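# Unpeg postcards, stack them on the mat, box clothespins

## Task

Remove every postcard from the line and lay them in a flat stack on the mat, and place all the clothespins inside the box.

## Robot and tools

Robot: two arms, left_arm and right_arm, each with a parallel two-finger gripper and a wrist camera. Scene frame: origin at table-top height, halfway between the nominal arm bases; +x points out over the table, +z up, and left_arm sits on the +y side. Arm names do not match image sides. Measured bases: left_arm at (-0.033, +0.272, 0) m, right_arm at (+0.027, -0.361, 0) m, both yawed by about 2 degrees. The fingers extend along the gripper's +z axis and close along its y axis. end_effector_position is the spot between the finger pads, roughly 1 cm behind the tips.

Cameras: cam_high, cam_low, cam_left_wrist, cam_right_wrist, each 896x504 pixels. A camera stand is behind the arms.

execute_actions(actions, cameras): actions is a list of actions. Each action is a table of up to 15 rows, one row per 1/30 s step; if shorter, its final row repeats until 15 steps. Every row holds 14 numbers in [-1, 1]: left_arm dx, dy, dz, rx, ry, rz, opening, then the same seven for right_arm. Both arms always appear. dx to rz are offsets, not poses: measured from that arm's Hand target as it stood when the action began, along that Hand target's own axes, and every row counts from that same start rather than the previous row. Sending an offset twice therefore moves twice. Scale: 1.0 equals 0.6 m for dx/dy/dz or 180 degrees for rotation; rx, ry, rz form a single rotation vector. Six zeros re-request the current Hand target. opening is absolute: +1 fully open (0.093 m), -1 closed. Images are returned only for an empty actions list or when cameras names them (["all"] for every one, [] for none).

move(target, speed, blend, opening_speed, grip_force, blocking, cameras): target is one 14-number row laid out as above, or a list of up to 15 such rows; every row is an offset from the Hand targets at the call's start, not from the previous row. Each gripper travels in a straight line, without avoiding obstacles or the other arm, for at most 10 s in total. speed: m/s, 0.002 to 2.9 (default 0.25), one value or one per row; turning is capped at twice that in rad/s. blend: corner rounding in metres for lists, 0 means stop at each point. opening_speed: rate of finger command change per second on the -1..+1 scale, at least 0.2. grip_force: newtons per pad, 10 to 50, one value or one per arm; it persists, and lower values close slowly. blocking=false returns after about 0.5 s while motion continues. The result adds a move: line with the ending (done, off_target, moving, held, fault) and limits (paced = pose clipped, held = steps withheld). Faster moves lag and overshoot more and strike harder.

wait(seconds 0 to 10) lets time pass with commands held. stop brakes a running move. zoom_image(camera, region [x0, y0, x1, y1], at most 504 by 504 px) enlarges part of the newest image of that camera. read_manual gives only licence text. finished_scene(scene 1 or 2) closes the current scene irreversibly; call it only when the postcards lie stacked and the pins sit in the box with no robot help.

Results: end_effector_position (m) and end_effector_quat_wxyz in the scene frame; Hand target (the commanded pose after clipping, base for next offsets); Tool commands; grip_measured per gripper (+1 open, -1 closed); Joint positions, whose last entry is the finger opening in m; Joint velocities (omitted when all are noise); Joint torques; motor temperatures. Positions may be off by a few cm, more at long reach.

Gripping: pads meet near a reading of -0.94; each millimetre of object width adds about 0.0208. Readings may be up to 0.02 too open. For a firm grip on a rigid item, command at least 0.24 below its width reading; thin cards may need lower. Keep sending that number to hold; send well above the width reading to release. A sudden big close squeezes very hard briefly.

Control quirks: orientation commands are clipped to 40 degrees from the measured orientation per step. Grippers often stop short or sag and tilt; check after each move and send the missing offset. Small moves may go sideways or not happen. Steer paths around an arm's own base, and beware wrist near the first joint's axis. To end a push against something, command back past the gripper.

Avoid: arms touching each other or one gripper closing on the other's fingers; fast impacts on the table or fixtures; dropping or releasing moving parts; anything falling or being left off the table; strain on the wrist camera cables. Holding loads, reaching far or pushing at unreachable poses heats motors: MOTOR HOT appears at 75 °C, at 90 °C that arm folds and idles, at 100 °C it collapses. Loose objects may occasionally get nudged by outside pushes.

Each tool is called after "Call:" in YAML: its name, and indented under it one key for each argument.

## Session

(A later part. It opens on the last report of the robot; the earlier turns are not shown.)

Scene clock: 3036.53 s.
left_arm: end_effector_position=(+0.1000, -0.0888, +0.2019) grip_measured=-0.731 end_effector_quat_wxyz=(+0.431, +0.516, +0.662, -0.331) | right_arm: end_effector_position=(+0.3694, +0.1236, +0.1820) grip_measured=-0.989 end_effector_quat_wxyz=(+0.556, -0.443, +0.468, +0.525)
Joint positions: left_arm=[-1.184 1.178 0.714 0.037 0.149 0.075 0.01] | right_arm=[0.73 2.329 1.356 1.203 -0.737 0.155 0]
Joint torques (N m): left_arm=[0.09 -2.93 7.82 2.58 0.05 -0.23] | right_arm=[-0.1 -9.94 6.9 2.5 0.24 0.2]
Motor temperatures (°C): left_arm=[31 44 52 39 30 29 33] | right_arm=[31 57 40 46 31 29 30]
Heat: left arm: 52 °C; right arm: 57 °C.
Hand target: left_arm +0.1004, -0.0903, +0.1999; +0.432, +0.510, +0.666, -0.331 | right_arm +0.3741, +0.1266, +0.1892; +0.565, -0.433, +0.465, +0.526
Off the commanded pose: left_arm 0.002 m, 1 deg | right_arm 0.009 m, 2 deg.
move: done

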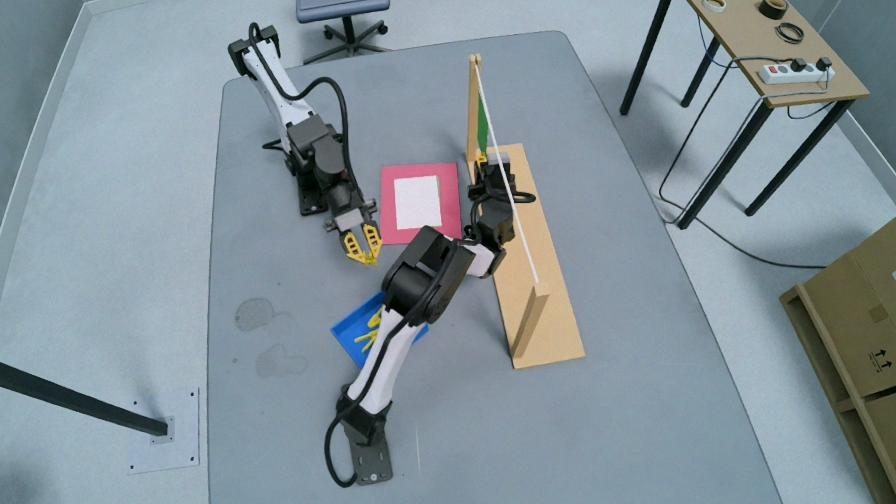

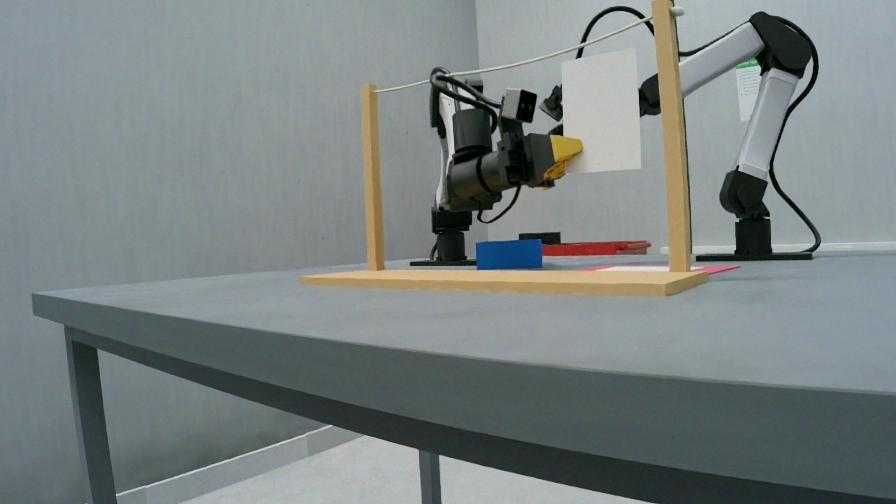

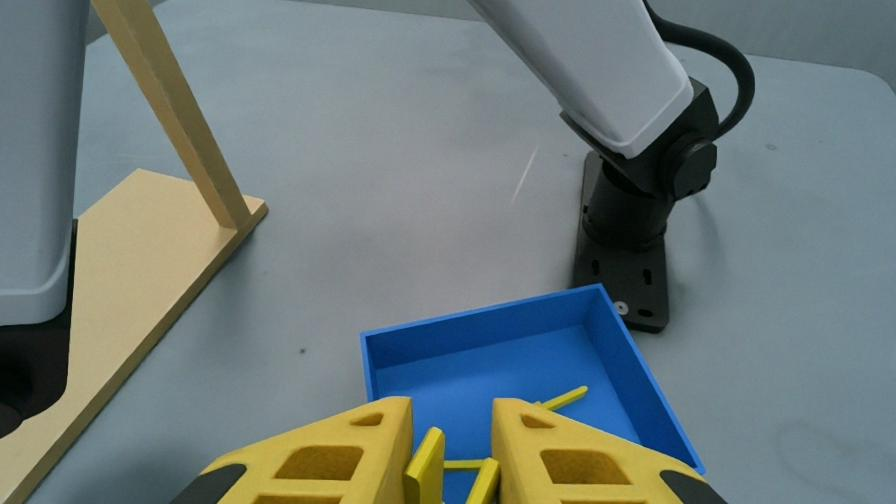

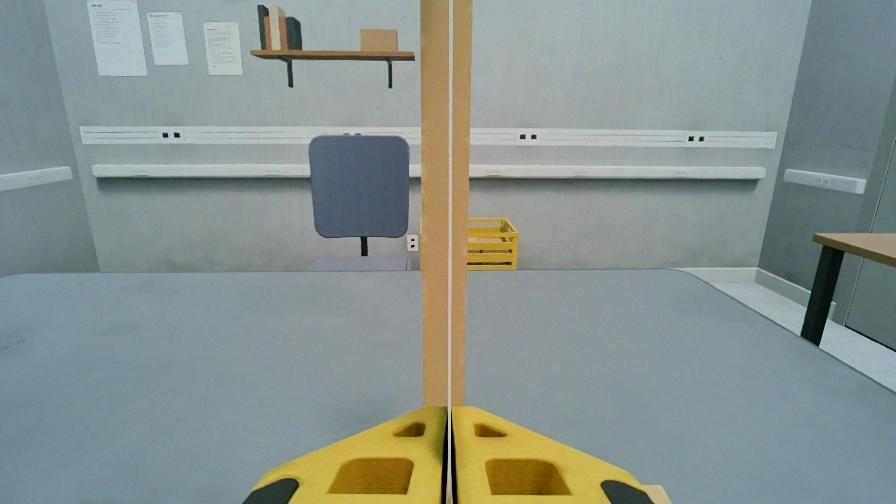

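Call:
move:
  target: [0.168, -0.063, 0.188, 0, 0, 0, -0.74, 0, 0, 0, 0, 0, 0, -1]
  speed: 0.12
  cameras: ["cam_left_wrist", "cam_high"]

Scene clock: 3053.53 s.
left_arm: end_effector_position=(+0.0809, -0.1609, +0.0711) grip_measured=-0.731 end_effector_quat_wxyz=(+0.441, +0.511, +0.656, -0.338) | right_arm: end_effector_position=(+0.3694, +0.1236, +0.1820) grip_measured=-0.989 end_effector_quat_wxyz=(+0.556, -0.443, +0.468, +0.525)
Joint positions: left_arm=[-1.343 1.798 0.596 0.809 0.004 0.011 0.01] | right_arm=[0.73 2.329 1.356 1.203 -0.737 0.155 0]
Joint torques (N m): left_arm=[-0.12 -5.27 6.48 2.33 -0.03 -0.24] | right_arm=[-0.09 -9.94 6.9 2.5 0.24 0.21]
Motor temperatures (°C): left_arm=[31 42 51 46 29 29 33] | right_arm=[31 57 40 46 31 29 30]
Heat: left arm: 51 °C; right arm: 57 °C.
Hand target: left_arm +0.0800, -0.1600, +0.0619; +0.432, +0.510, +0.666, -0.331 | right_arm +0.3741, +0.1266, +0.1892; +0.565, -0.433, +0.465, +0.526
Off the commanded pose: left_arm 0.009 m, 2 deg | right_arm 0.009 m, 2 deg.
move: done
Images, in order (width x height): cam_high 896x504, cam_left_wrist 896x504.

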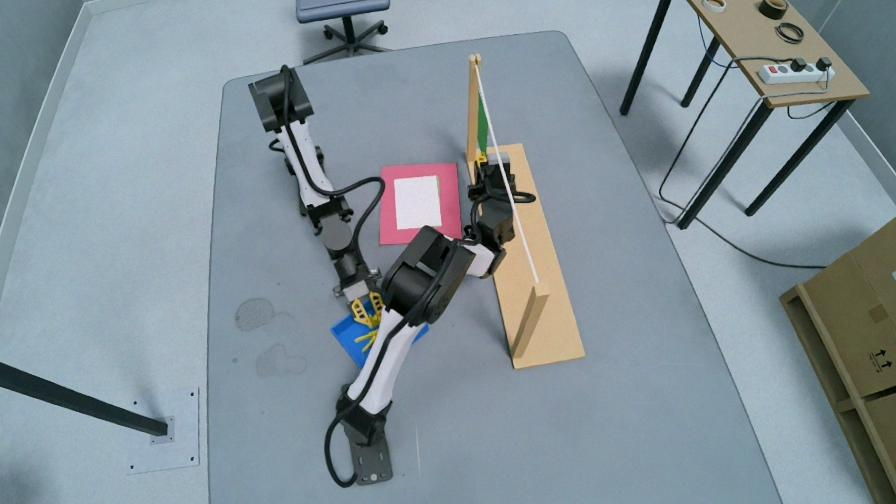

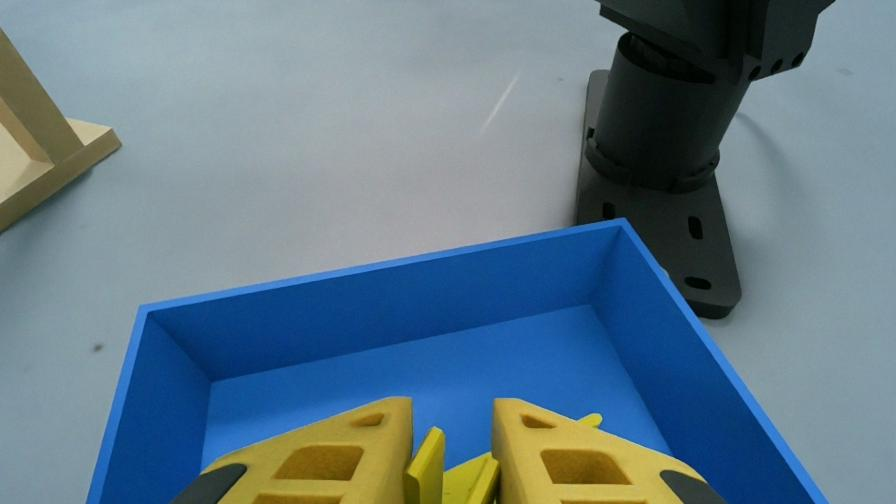

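Call:
move:
  target:
    - [0.012, 0, 0.0054, 0, 0, 0, -0.74, 0, 0, 0, 0, 0, 0, -1]
    - [0.012, 0, 0.0054, 0, 0, 0, -0.1, 0, 0, 0, 0, 0, 0, -1]
  speed: 0.05
  opening_speed: 1.0
  cameras: ["cam_left_wrist", "cam_high"]

Scene clock: 3061.90 s.
left_arm: end_effector_position=(+0.0801, -0.1626, +0.0617) grip_measured=-0.102 end_effector_quat_wxyz=(+0.439, +0.512, +0.657, -0.338) | right_arm: end_effector_position=(+0.3694, +0.1236, +0.1820) grip_measured=-0.989 end_effector_quat_wxyz=(+0.556, -0.443, +0.468, +0.525)
Joint positions: left_arm=[-1.346 1.839 0.596 0.845 0.004 0.008 0.04] | right_arm=[0.73 2.329 1.356 1.203 -0.737 0.155 0]
Joint torques (N m): left_arm=[-0.02 -5.89 5.35 2.36 0.03 -0.2] | right_arm=[-0.09 -9.95 6.9 2.5 0.24 0.2]
Motor temperatures (°C): left_arm=[31 42 50 46 29 29 33] | right_arm=[31 57 40 46 31 29 30]
Heat: left arm: 50 °C; right arm: 57 °C.
Hand target: left_arm +0.0800, -0.1601, +0.0539; +0.432, +0.510, +0.666, -0.331 | right_arm +0.3741, +0.1266, +0.1892; +0.565, -0.433, +0.465, +0.526
Off the commanded pose: left_arm 0.008 m, 1 deg | right_arm 0.009 m, 2 deg.
move: done; target 2's new opening was sent with left_arm's hand 0.017 m and 3 deg from that target
Images, in order (width x height): cam_high 896x504, cam_left_wrist 896x504.

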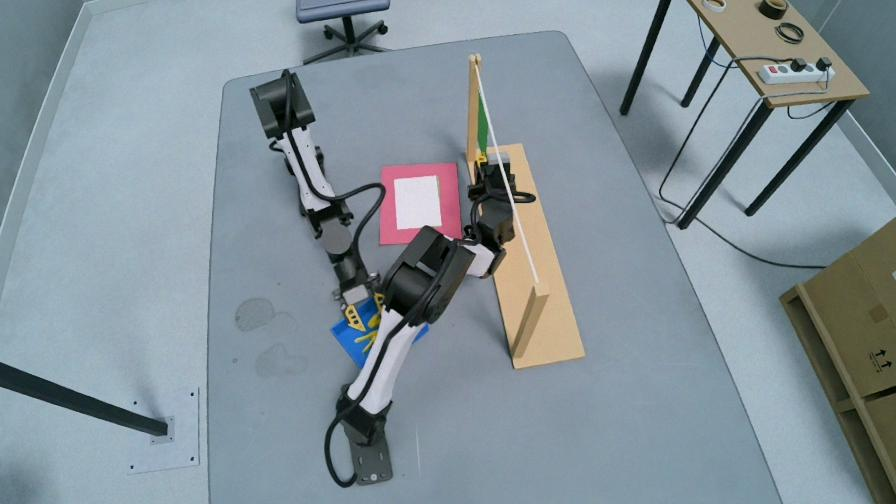

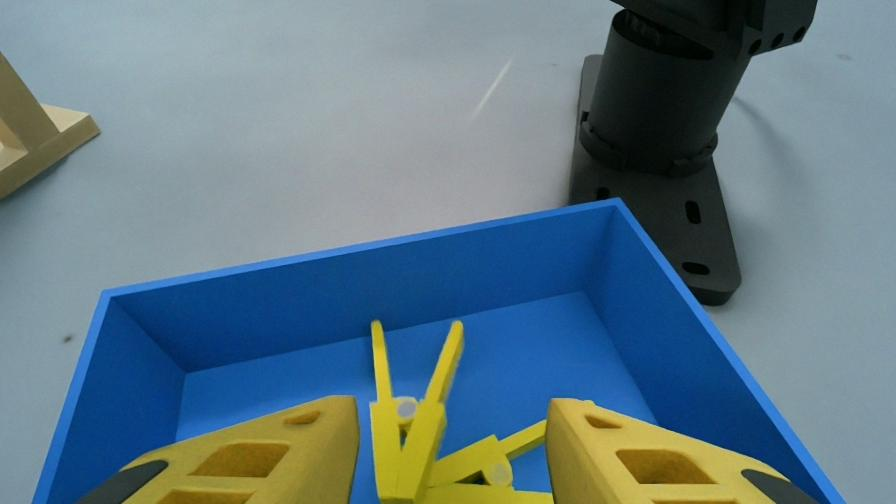

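Call:
move:
  target:
    - [-0.1848, 0.0086, -0.1175, 0, 0, 0, -0.1, 0, 0, 0, 0, 0, 0, -1]
    - [-0.1952, 0.0058, -0.463, 0, 0, 0, -0.1, 0, 0, 0, 0, 0, 0, -1]
  speed: [0.12, 0.18]
  blend: [0.03, 0]
  cameras: ["all"]

Scene clock: 3078.67 s.
left_arm: end_effector_position=(+0.0291, +0.0389, +0.2682) grip_measured=-0.102 end_effector_quat_wxyz=(+0.431, +0.514, +0.665, -0.329) | right_arm: end_effector_position=(+0.3694, +0.1236, +0.1820) grip_measured=-0.989 end_effector_quat_wxyz=(+0.556, -0.443, +0.468, +0.525)
Joint positions: left_arm=[-1.338 0.557 0.79 -0.657 0.004 0.007 0.04] | right_arm=[0.73 2.329 1.356 1.203 -0.737 0.155 0]
Joint torques (N m): left_arm=[0.65 1.31 9.5 2.27 0.14 -0.08] | right_arm=[-0.09 -9.94 6.9 2.49 0.24 0.2]
Motor temperatures (°C): left_arm=[31 42 50 49 29 29 32] | right_arm=[31 57 40 46 31 29 30]
Heat: left arm: 50 °C; right arm: 57 °C.
Hand target: left_arm +0.0297, +0.0399, +0.2739; +0.432, +0.510, +0.666, -0.331 | right_arm +0.3741, +0.1266, +0.1892; +0.565, -0.433, +0.465, +0.526
Off the commanded pose: left_arm 0.006 m, 1 deg | right_arm 0.009 m, 2 deg.
move: done

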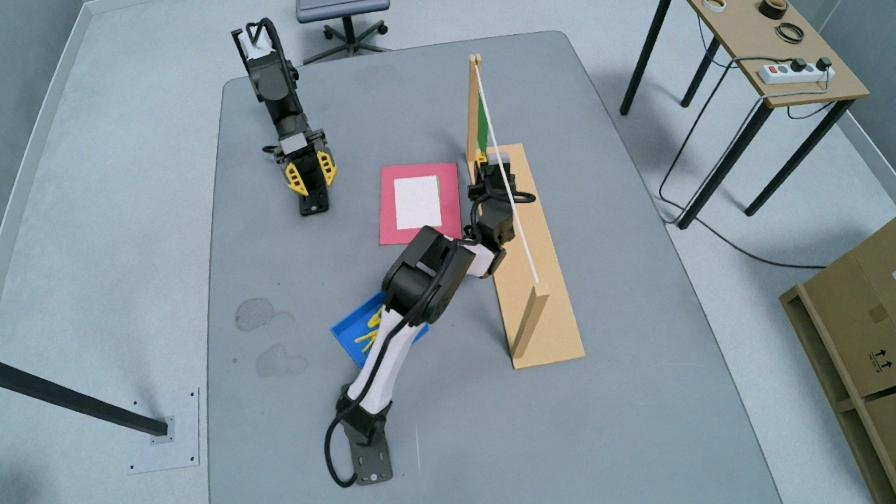

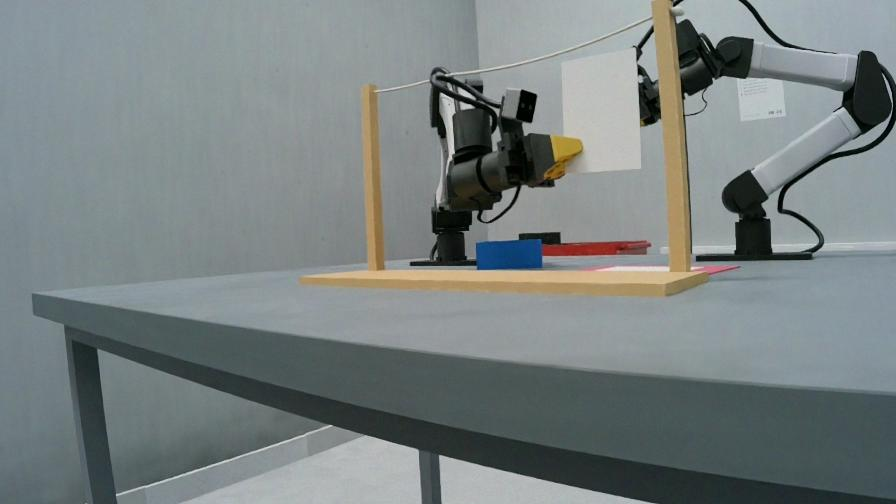

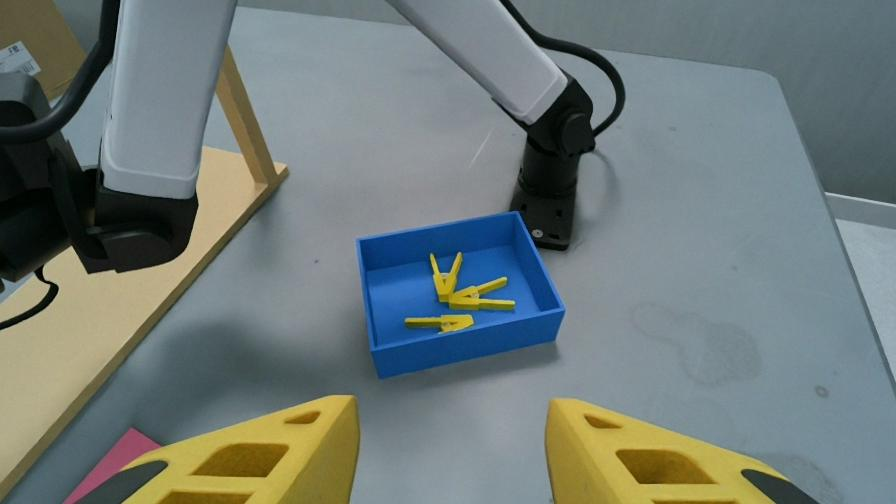

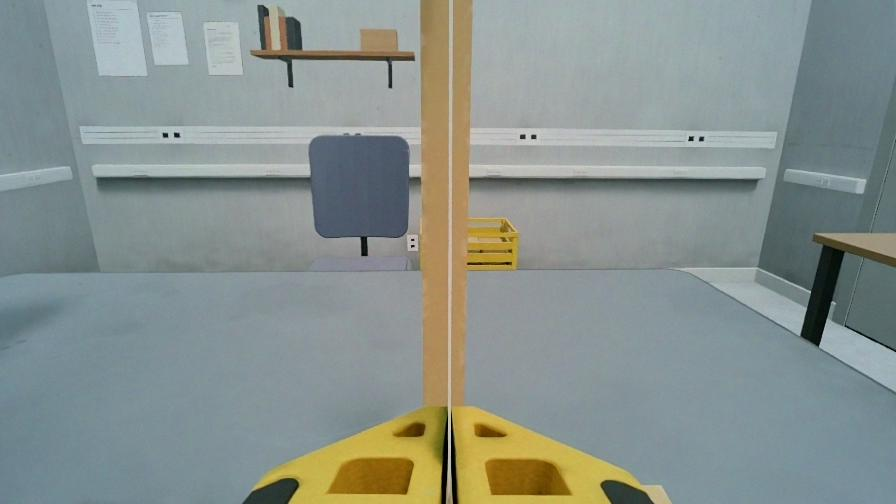

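Call:
move:
  target:
    - [0, 0, 0, 0, 0, 0, -0.1, 0.0736, 0, -0.0144, 0, 0, 0, -1]
    - [0, 0, 0, 0, 0, 0, -0.1, 0.0677, 0.1816, -0.0436, 0, 0, 0, -1]
  speed: [0.08, 0.12]
  blend: [0.01, 0]
  cameras: ["all"]

Scene clock: 3118.07 s.
left_arm: end_effector_position=(+0.0291, +0.0389, +0.2680) grip_measured=-0.102 end_effector_quat_wxyz=(+0.431, +0.514, +0.665, -0.329) | right_arm: end_effector_position=(+0.2637, +0.1209, +0.0986) grip_measured=-0.989 end_effector_quat_wxyz=(+0.509, -0.456, +0.518, +0.515)
Joint positions: left_arm=[-1.338 0.557 0.79 -0.658 0.004 0.007 0.04] | right_arm=[0.911 2.303 0.974 1.384 -0.567 0.099 0]
Joint torques (N m): left_arm=[0.76 1.26 9.5 2.3 0.16 -0.05] | right_arm=[-0.2 -11.95 3.04 4.28 0.19 0.21]
Motor temperatures (°C): left_arm=[31 38 55 52 29 29 32] | right_arm=[31 58 40 47 31 29 30]
Heat: left arm: 55 °C; right arm: 58 °C.
Hand target: left_arm +0.0297, +0.0399, +0.2739; +0.432, +0.510, +0.666, -0.331 | right_arm +0.2641, +0.1164, +0.1442; +0.564, -0.433, +0.465, +0.526
Off the commanded pose: left_arm 0.006 m, 1 deg | right_arm 0.046 m, 9 deg.
move: off_target (right_arm)

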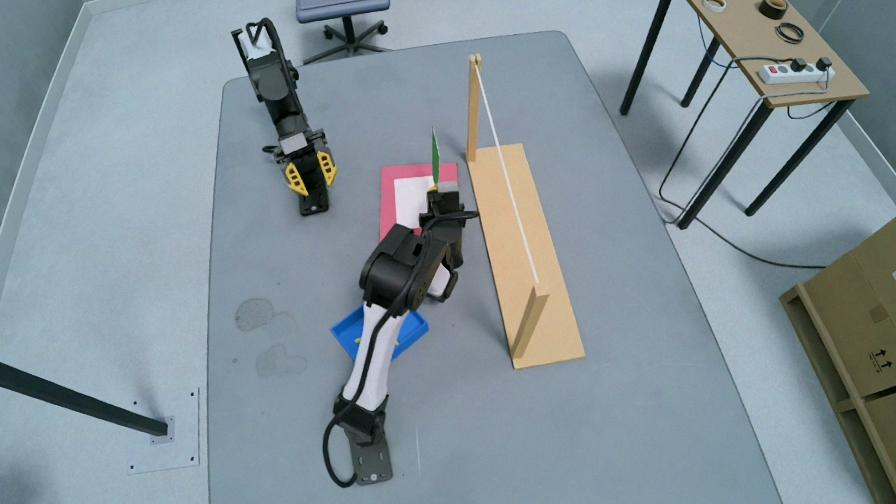

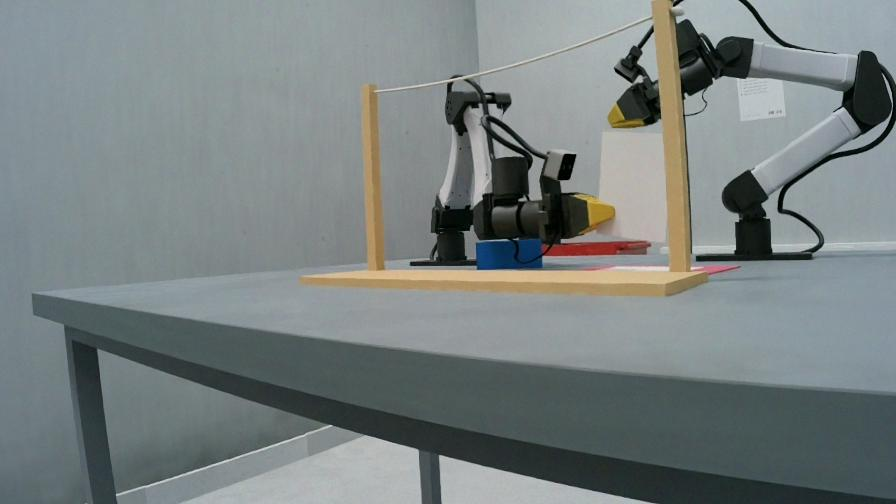

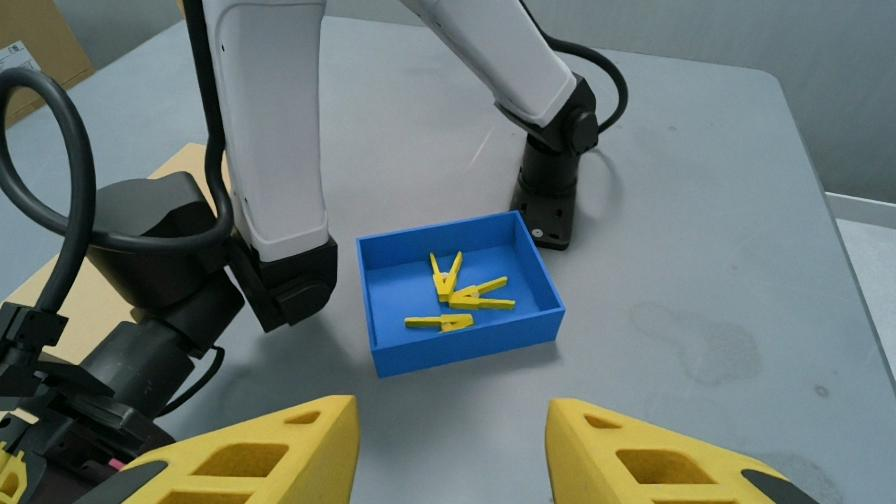

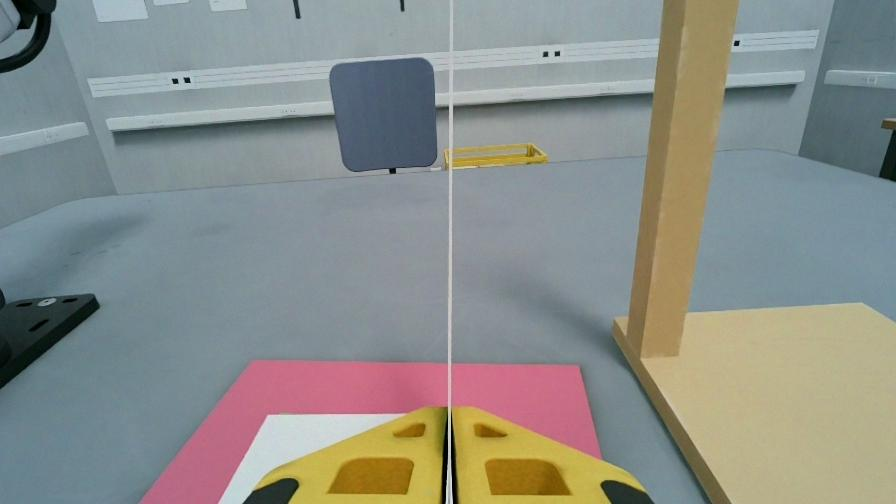

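Call:
move:
  target: [0, 0, 0, 0, 0, 0, -0.1, -0.0326, 0.001, -0.0277, -0.0962, 0.1047, -0.4933, -1]
  speed: 0.16
  cameras: ["all"]

Scene clock: 3144.43 s.
left_arm: end_effector_position=(+0.0291, +0.0389, +0.2680) grip_measured=-0.102 end_effector_quat_wxyz=(+0.431, +0.514, +0.665, -0.329) | right_arm: end_effector_position=(+0.2648, +0.0956, +0.1454) grip_measured=-0.990 end_effector_quat_wxyz=(-0.620, +0.784, -0.040, +0.022)
Joint positions: left_arm=[-1.338 0.557 0.79 -0.658 0.004 0.007 0.04] | right_arm=[0.886 1.889 0.961 0.653 -0.546 -1.7 0]
Joint torques (N m): left_arm=[0.47 1.13 9.61 2.3 0.14 -0.08] | right_arm=[0.31 -10.26 5.46 2.57 -0.18 0.08]
Motor temperatures (°C): left_arm=[31 37 57 54 29 29 31] | right_arm=[31 62 38 53 31 29 30]
Heat: left arm: 57 °C; right arm: 62 °C.
Hand target: left_arm +0.0297, +0.0399, +0.2739; +0.432, +0.510, +0.666, -0.331 | right_arm +0.2622, +0.0964, +0.1604; -0.629, +0.776, -0.033, +0.028
Off the commanded pose: left_arm 0.006 m, 1 deg | right_arm 0.015 m, 2 deg.
move: off_target (right_arm)

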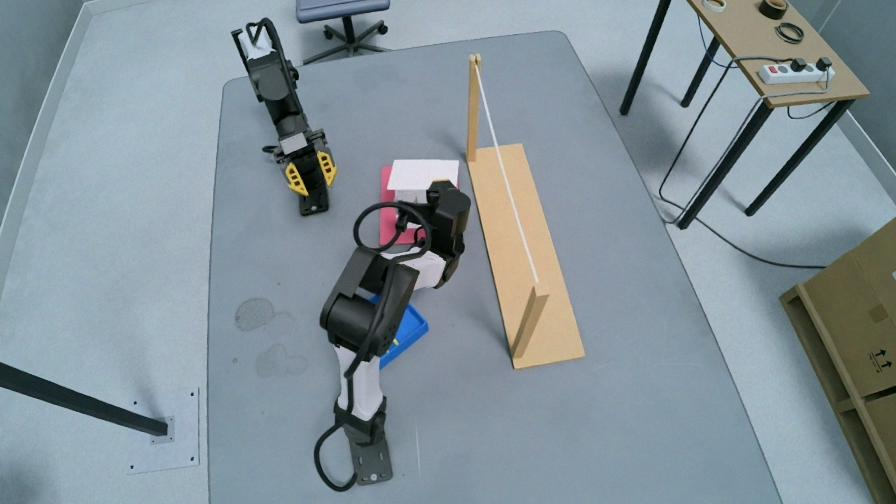

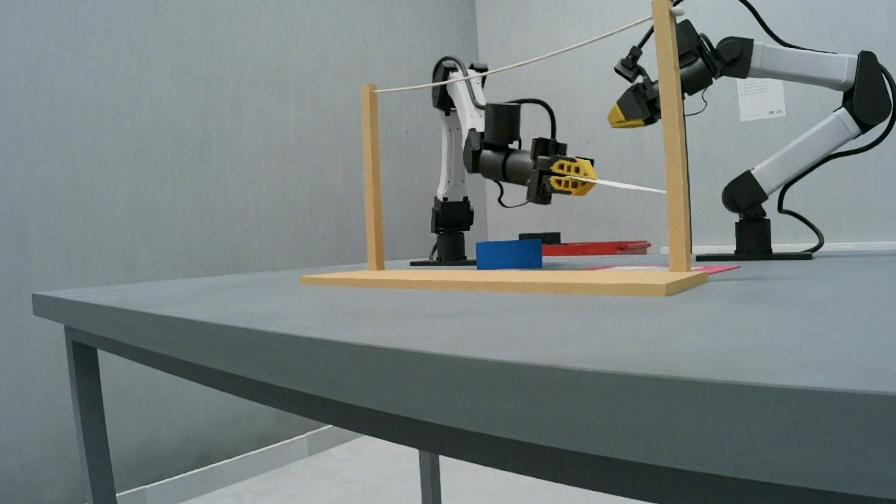

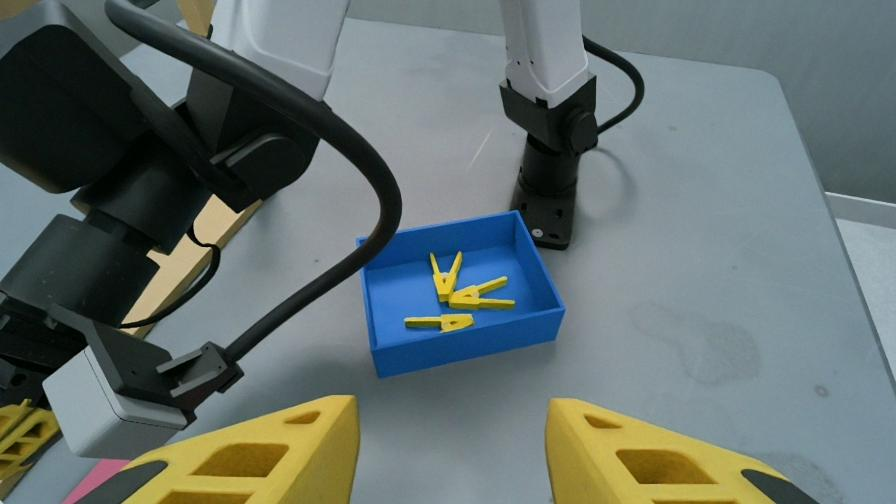

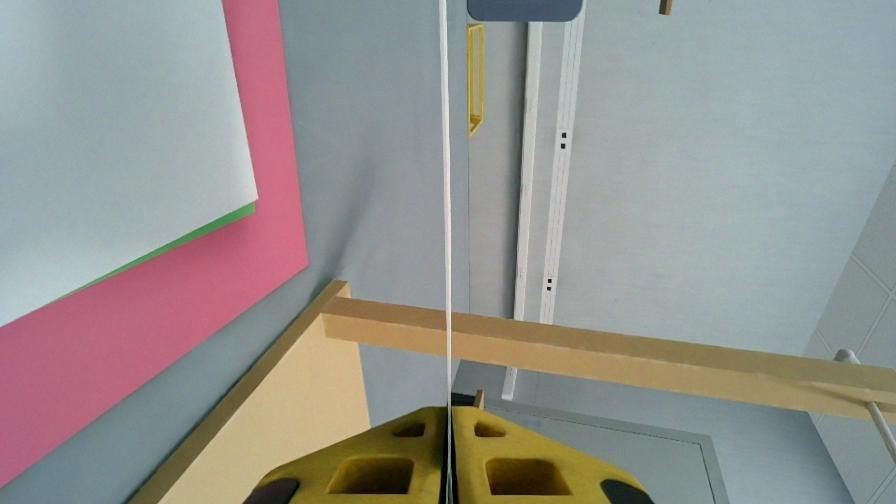

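Call:
zoom_image:
  camera: "cam_high"
  region: [370, 140, 490, 260]

Scaled by 4.200.

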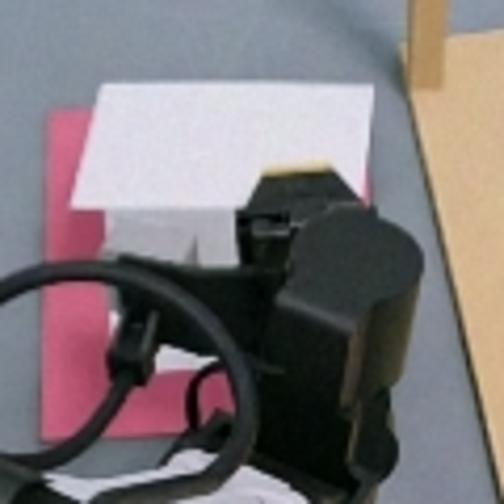

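Call:
move:
  target: [0, 0, 0, 0, 0, 0, -0.1, -0.0048, 0.1162, 0.0788, 0, 0, 0, -1]
  speed: 0.08
  cameras: ["all"]

Call:
zoom_image:
  camera: "cam_high"
  region: [370, 140, 490, 260]

Call:
zoom_image:
  camera: "cam_low"
  region: [500, 140, 760, 300]

Scene clock: 3218.87 s.
left_arm: end_effector_position=(+0.0291, +0.0389, +0.2680) grip_measured=-0.102 end_effector_quat_wxyz=(+0.431, +0.514, +0.665, -0.329) | right_arm: end_effector_position=(+0.2597, +0.1198, +0.0718) grip_measured=-0.990 end_effector_quat_wxyz=(-0.616, +0.787, -0.036, +0.024)
Joint positions: left_arm=[-1.338 0.557 0.79 -0.658 0.004 0.007 0.04] | right_arm=[0.935 2.147 0.978 0.892 -0.501 -1.7 0]
Joint torques (N m): left_arm=[0.57 1.07 9.63 2.33 0.12 -0.04] | right_arm=[0.31 -8.39 6.56 2.83 -0.16 0.23]
Motor temperatures (°C): left_arm=[31 36 59 57 29 29 31] | right_arm=[31 58 38 50 31 29 30]
Heat: left arm: 59 °C; right arm: 58 °C.
Hand target: left_arm +0.0298, +0.0399, +0.2739; +0.432, +0.510, +0.666, -0.331 | right_arm +0.2622, +0.1283, +0.0823; -0.629, +0.776, -0.033, +0.028
Off the commanded pose: left_arm 0.006 m, 1 deg | right_arm 0.014 m, 2 deg.
move: off_target (right_arm)

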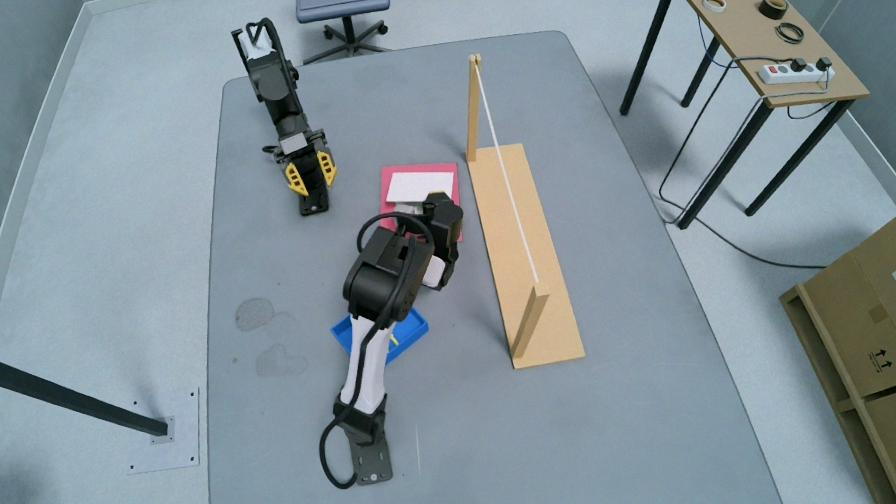

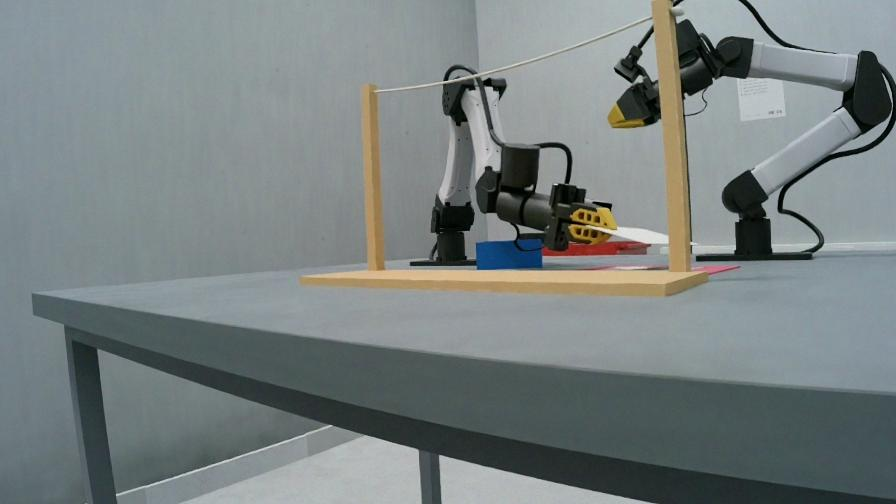

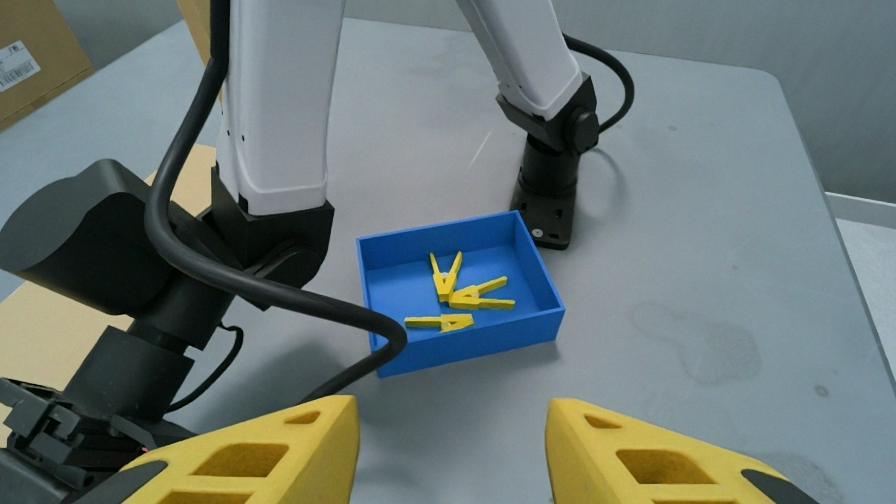

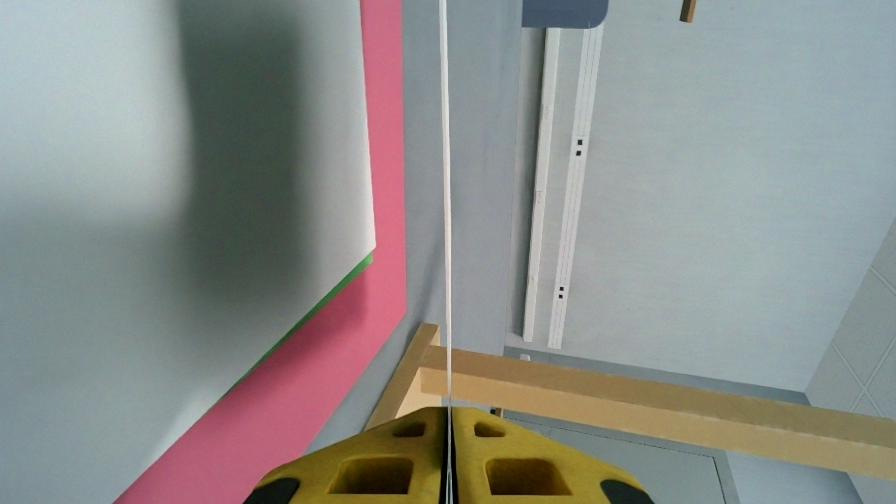

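Scaled by 4.200.

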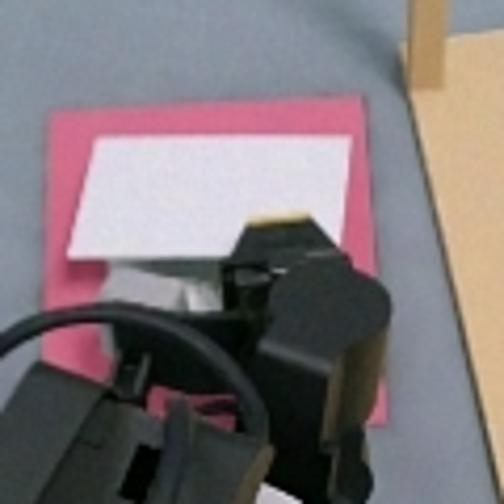

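Scaled by 1.938.

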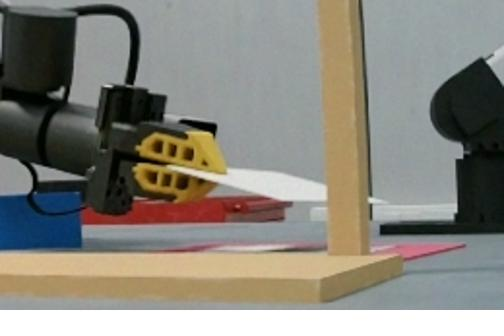

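Call:
move:
  target: [0, 0, 0, 0, 0, 0, -0.1, -0.007, 0.0483, 0.0131, 0.028, 0, 0, -1]
  speed: 0.05
  cameras: ["cam_high", "cam_low", "cam_right_wrist"]

Call:
zoom_image:
  camera: "cam_high"
  region: [370, 140, 490, 260]

Call:
zoom_image:
  camera: "cam_low"
  region: [500, 140, 760, 300]

Scene clock: 3245.97 s.
left_arm: end_effector_position=(+0.0291, +0.0389, +0.2680) grip_measured=-0.102 end_effector_quat_wxyz=(+0.431, +0.514, +0.665, -0.329) | right_arm: end_effector_position=(+0.2592, +0.1251, +0.0472) grip_measured=-0.990 end_effector_quat_wxyz=(-0.652, +0.757, -0.033, +0.030)
Joint positions: left_arm=[-1.338 0.557 0.79 -0.658 0.004 0.007 0.04] | right_arm=[0.941 2.31 0.978 1.162 -0.5 -1.655 0]
Joint torques (N m): left_arm=[0.8 0.98 9.55 2.4 0.05 -0.05] | right_arm=[0.46 -8.38 4.79 3 -0.12 0.27]
Motor temperatures (°C): left_arm=[31 35 60 58 29 29 31] | right_arm=[31 55 39 51 31 29 30]
Heat: left arm: 60 °C; right arm: 55 °C.
Hand target: left_arm +0.0298, +0.0399, +0.2739; +0.432, +0.510, +0.666, -0.331 | right_arm +0.2583, +0.1303, +0.0522; -0.662, +0.748, -0.032, +0.030
Off the commanded pose: left_arm 0.006 m, 1 deg | right_arm 0.007 m, 2 deg.
move: done
Images, in order (width x height): cam_high 896x504, cam_low 896x504, cam_right_wrist 896x504.

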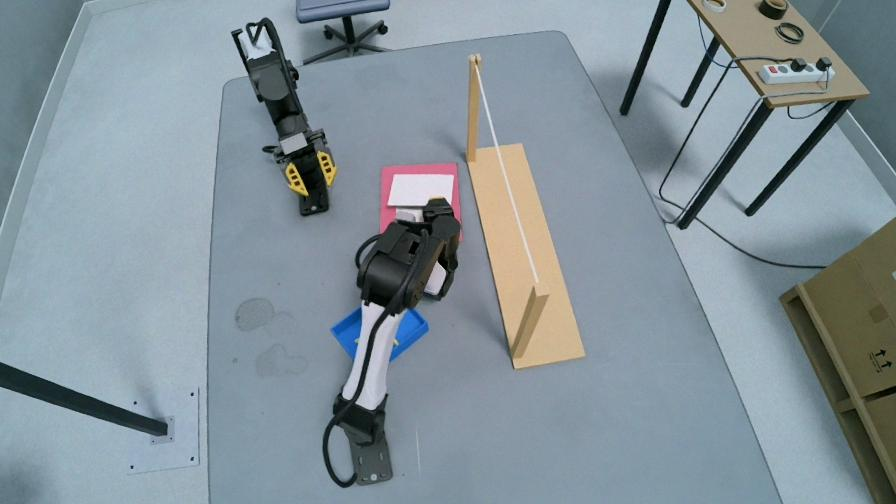

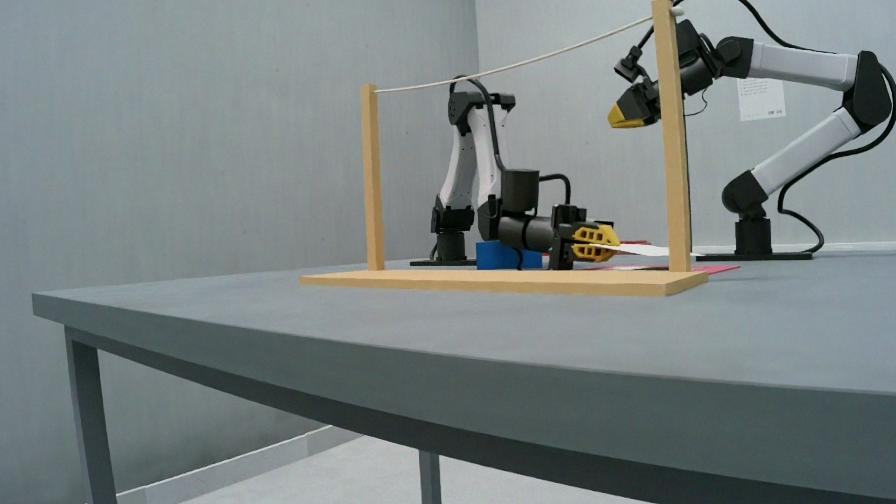

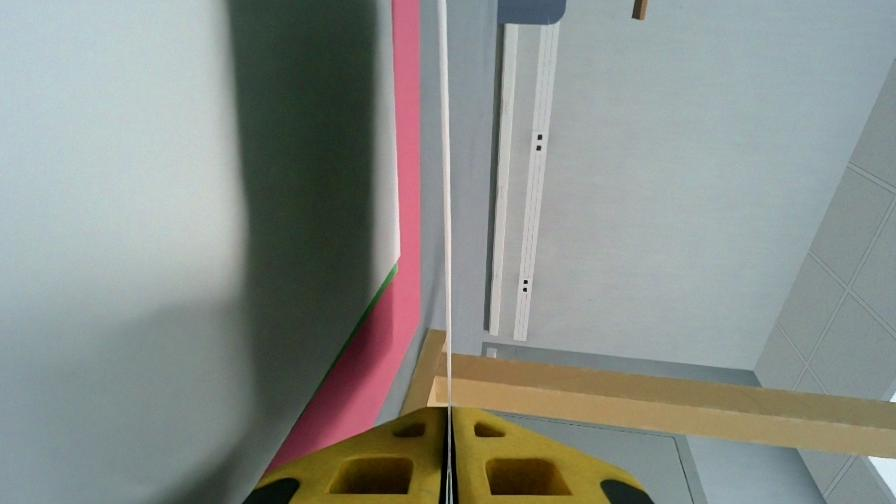

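Scaled by 4.200.

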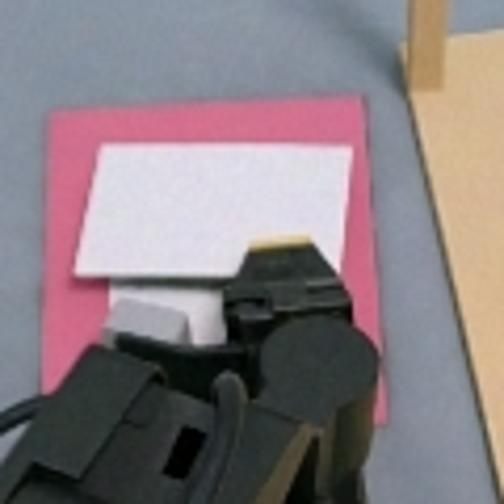

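Scaled by 1.938.

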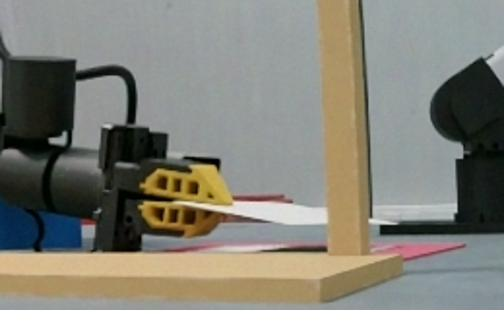

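Call:
move:
  target:
    - [0, 0, 0, 0, 0, 0, -0.1, -0.0127, 0.001, -0.0078, -0.064, 0, 0, -1]
    - [0, 0, 0, 0, 0, 0, -0.1, -0.0125, 0.0212, -0.0085, -0.064, 0, 0, -1]
  speed: 0.05
  cameras: ["cam_high", "cam_low", "cam_right_wrist"]

Call:
zoom_image:
  camera: "cam_high"
  region: [370, 140, 490, 260]

Call:
zoom_image:
  camera: "cam_low"
  region: [500, 140, 760, 300]

Scene clock: 3288.53 s.
left_arm: end_effector_position=(+0.0291, +0.0390, +0.2679) grip_measured=-0.102 end_effector_quat_wxyz=(+0.430, +0.514, +0.665, -0.329) | right_arm: end_effector_position=(+0.2501, +0.1208, +0.0397) grip_measured=-0.990 end_effector_quat_wxyz=(-0.581, +0.812, -0.037, +0.024)
Joint positions: left_arm=[-1.338 0.557 0.79 -0.658 0.004 0.007 0.04] | right_arm=[0.963 2.189 0.98 0.841 -0.458 -1.736 0]
Joint torques (N m): left_arm=[0.75 1.48 9.65 2.27 0.11 -0.09] | right_arm=[0.13 -8.34 5.08 2.67 -0.2 0.06]
Motor temperatures (°C): left_arm=[31 35 60 59 29 29 31] | right_arm=[31 55 38 52 31 29 30]
Heat: left arm: 60 °C; right arm: 55 °C.
Hand target: left_arm +0.0297, +0.0399, +0.2738; +0.432, +0.510, +0.666, -0.331 | right_arm +0.2502, +0.1244, +0.0402; -0.584, +0.811, -0.035, +0.026
Off the commanded pose: left_arm 0.006 m, 1 deg | right_arm 0.004 m, 1 deg.
move: done
Images, in order (width x height): cam_high 896x504, cam_low 896x504, cam_right_wrist 896x504.

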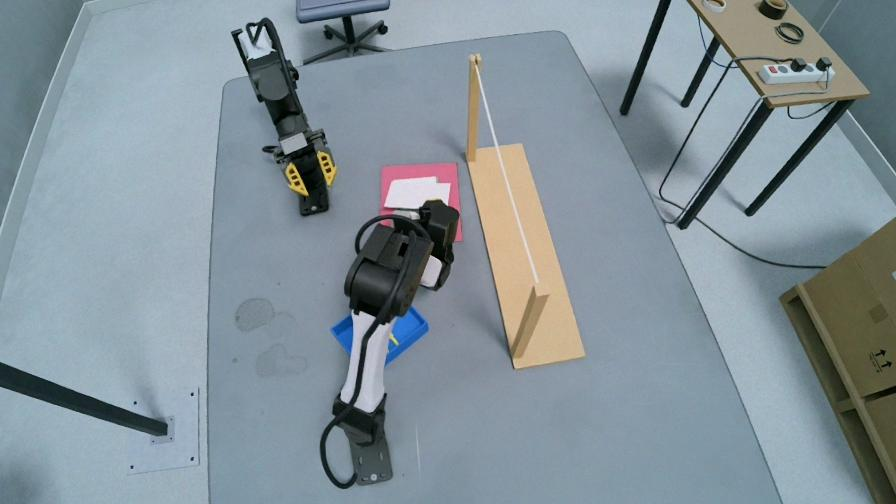

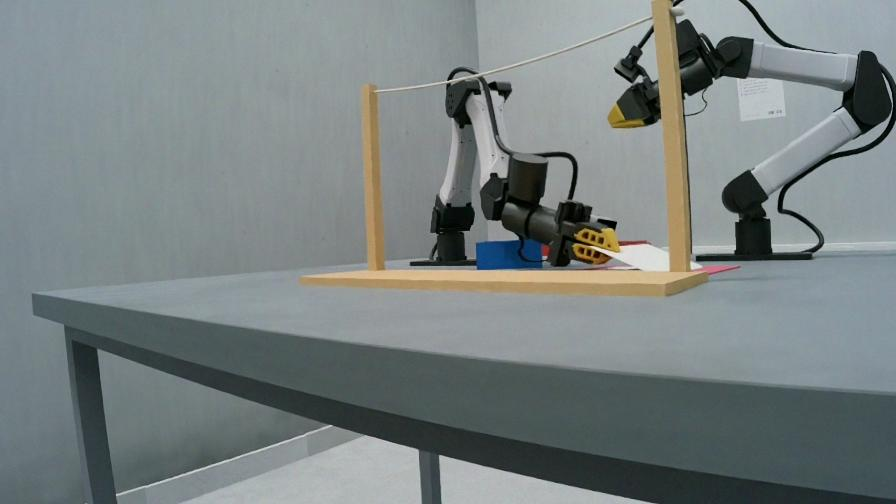

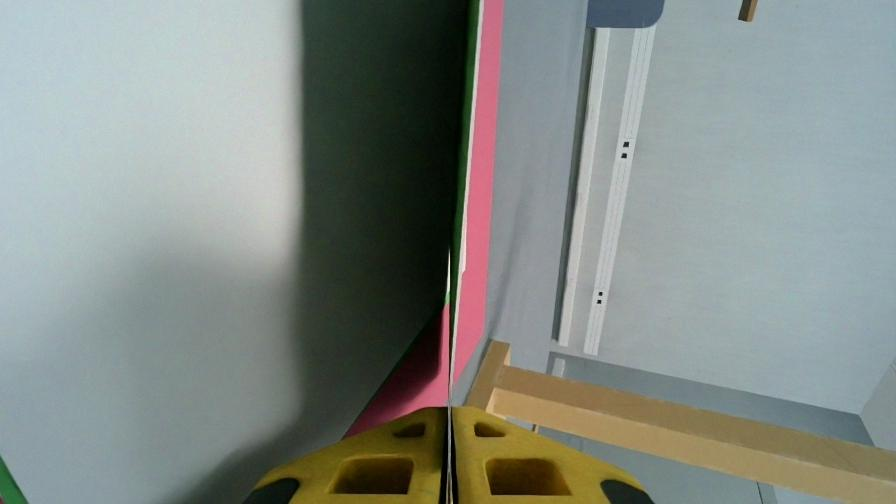

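Scaled by 4.200.

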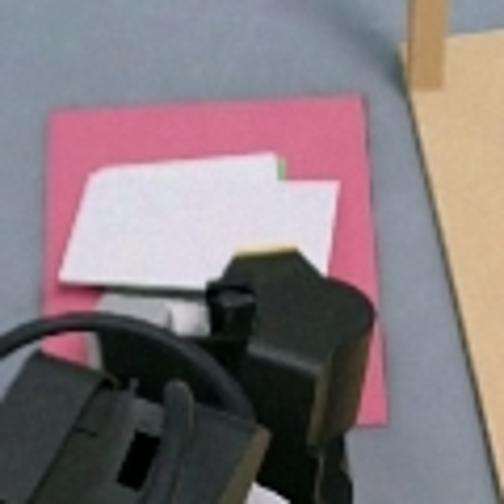

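Scaled by 1.938.

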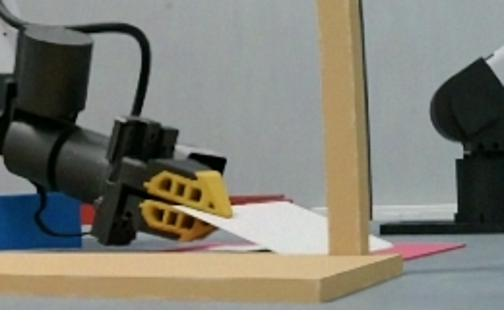

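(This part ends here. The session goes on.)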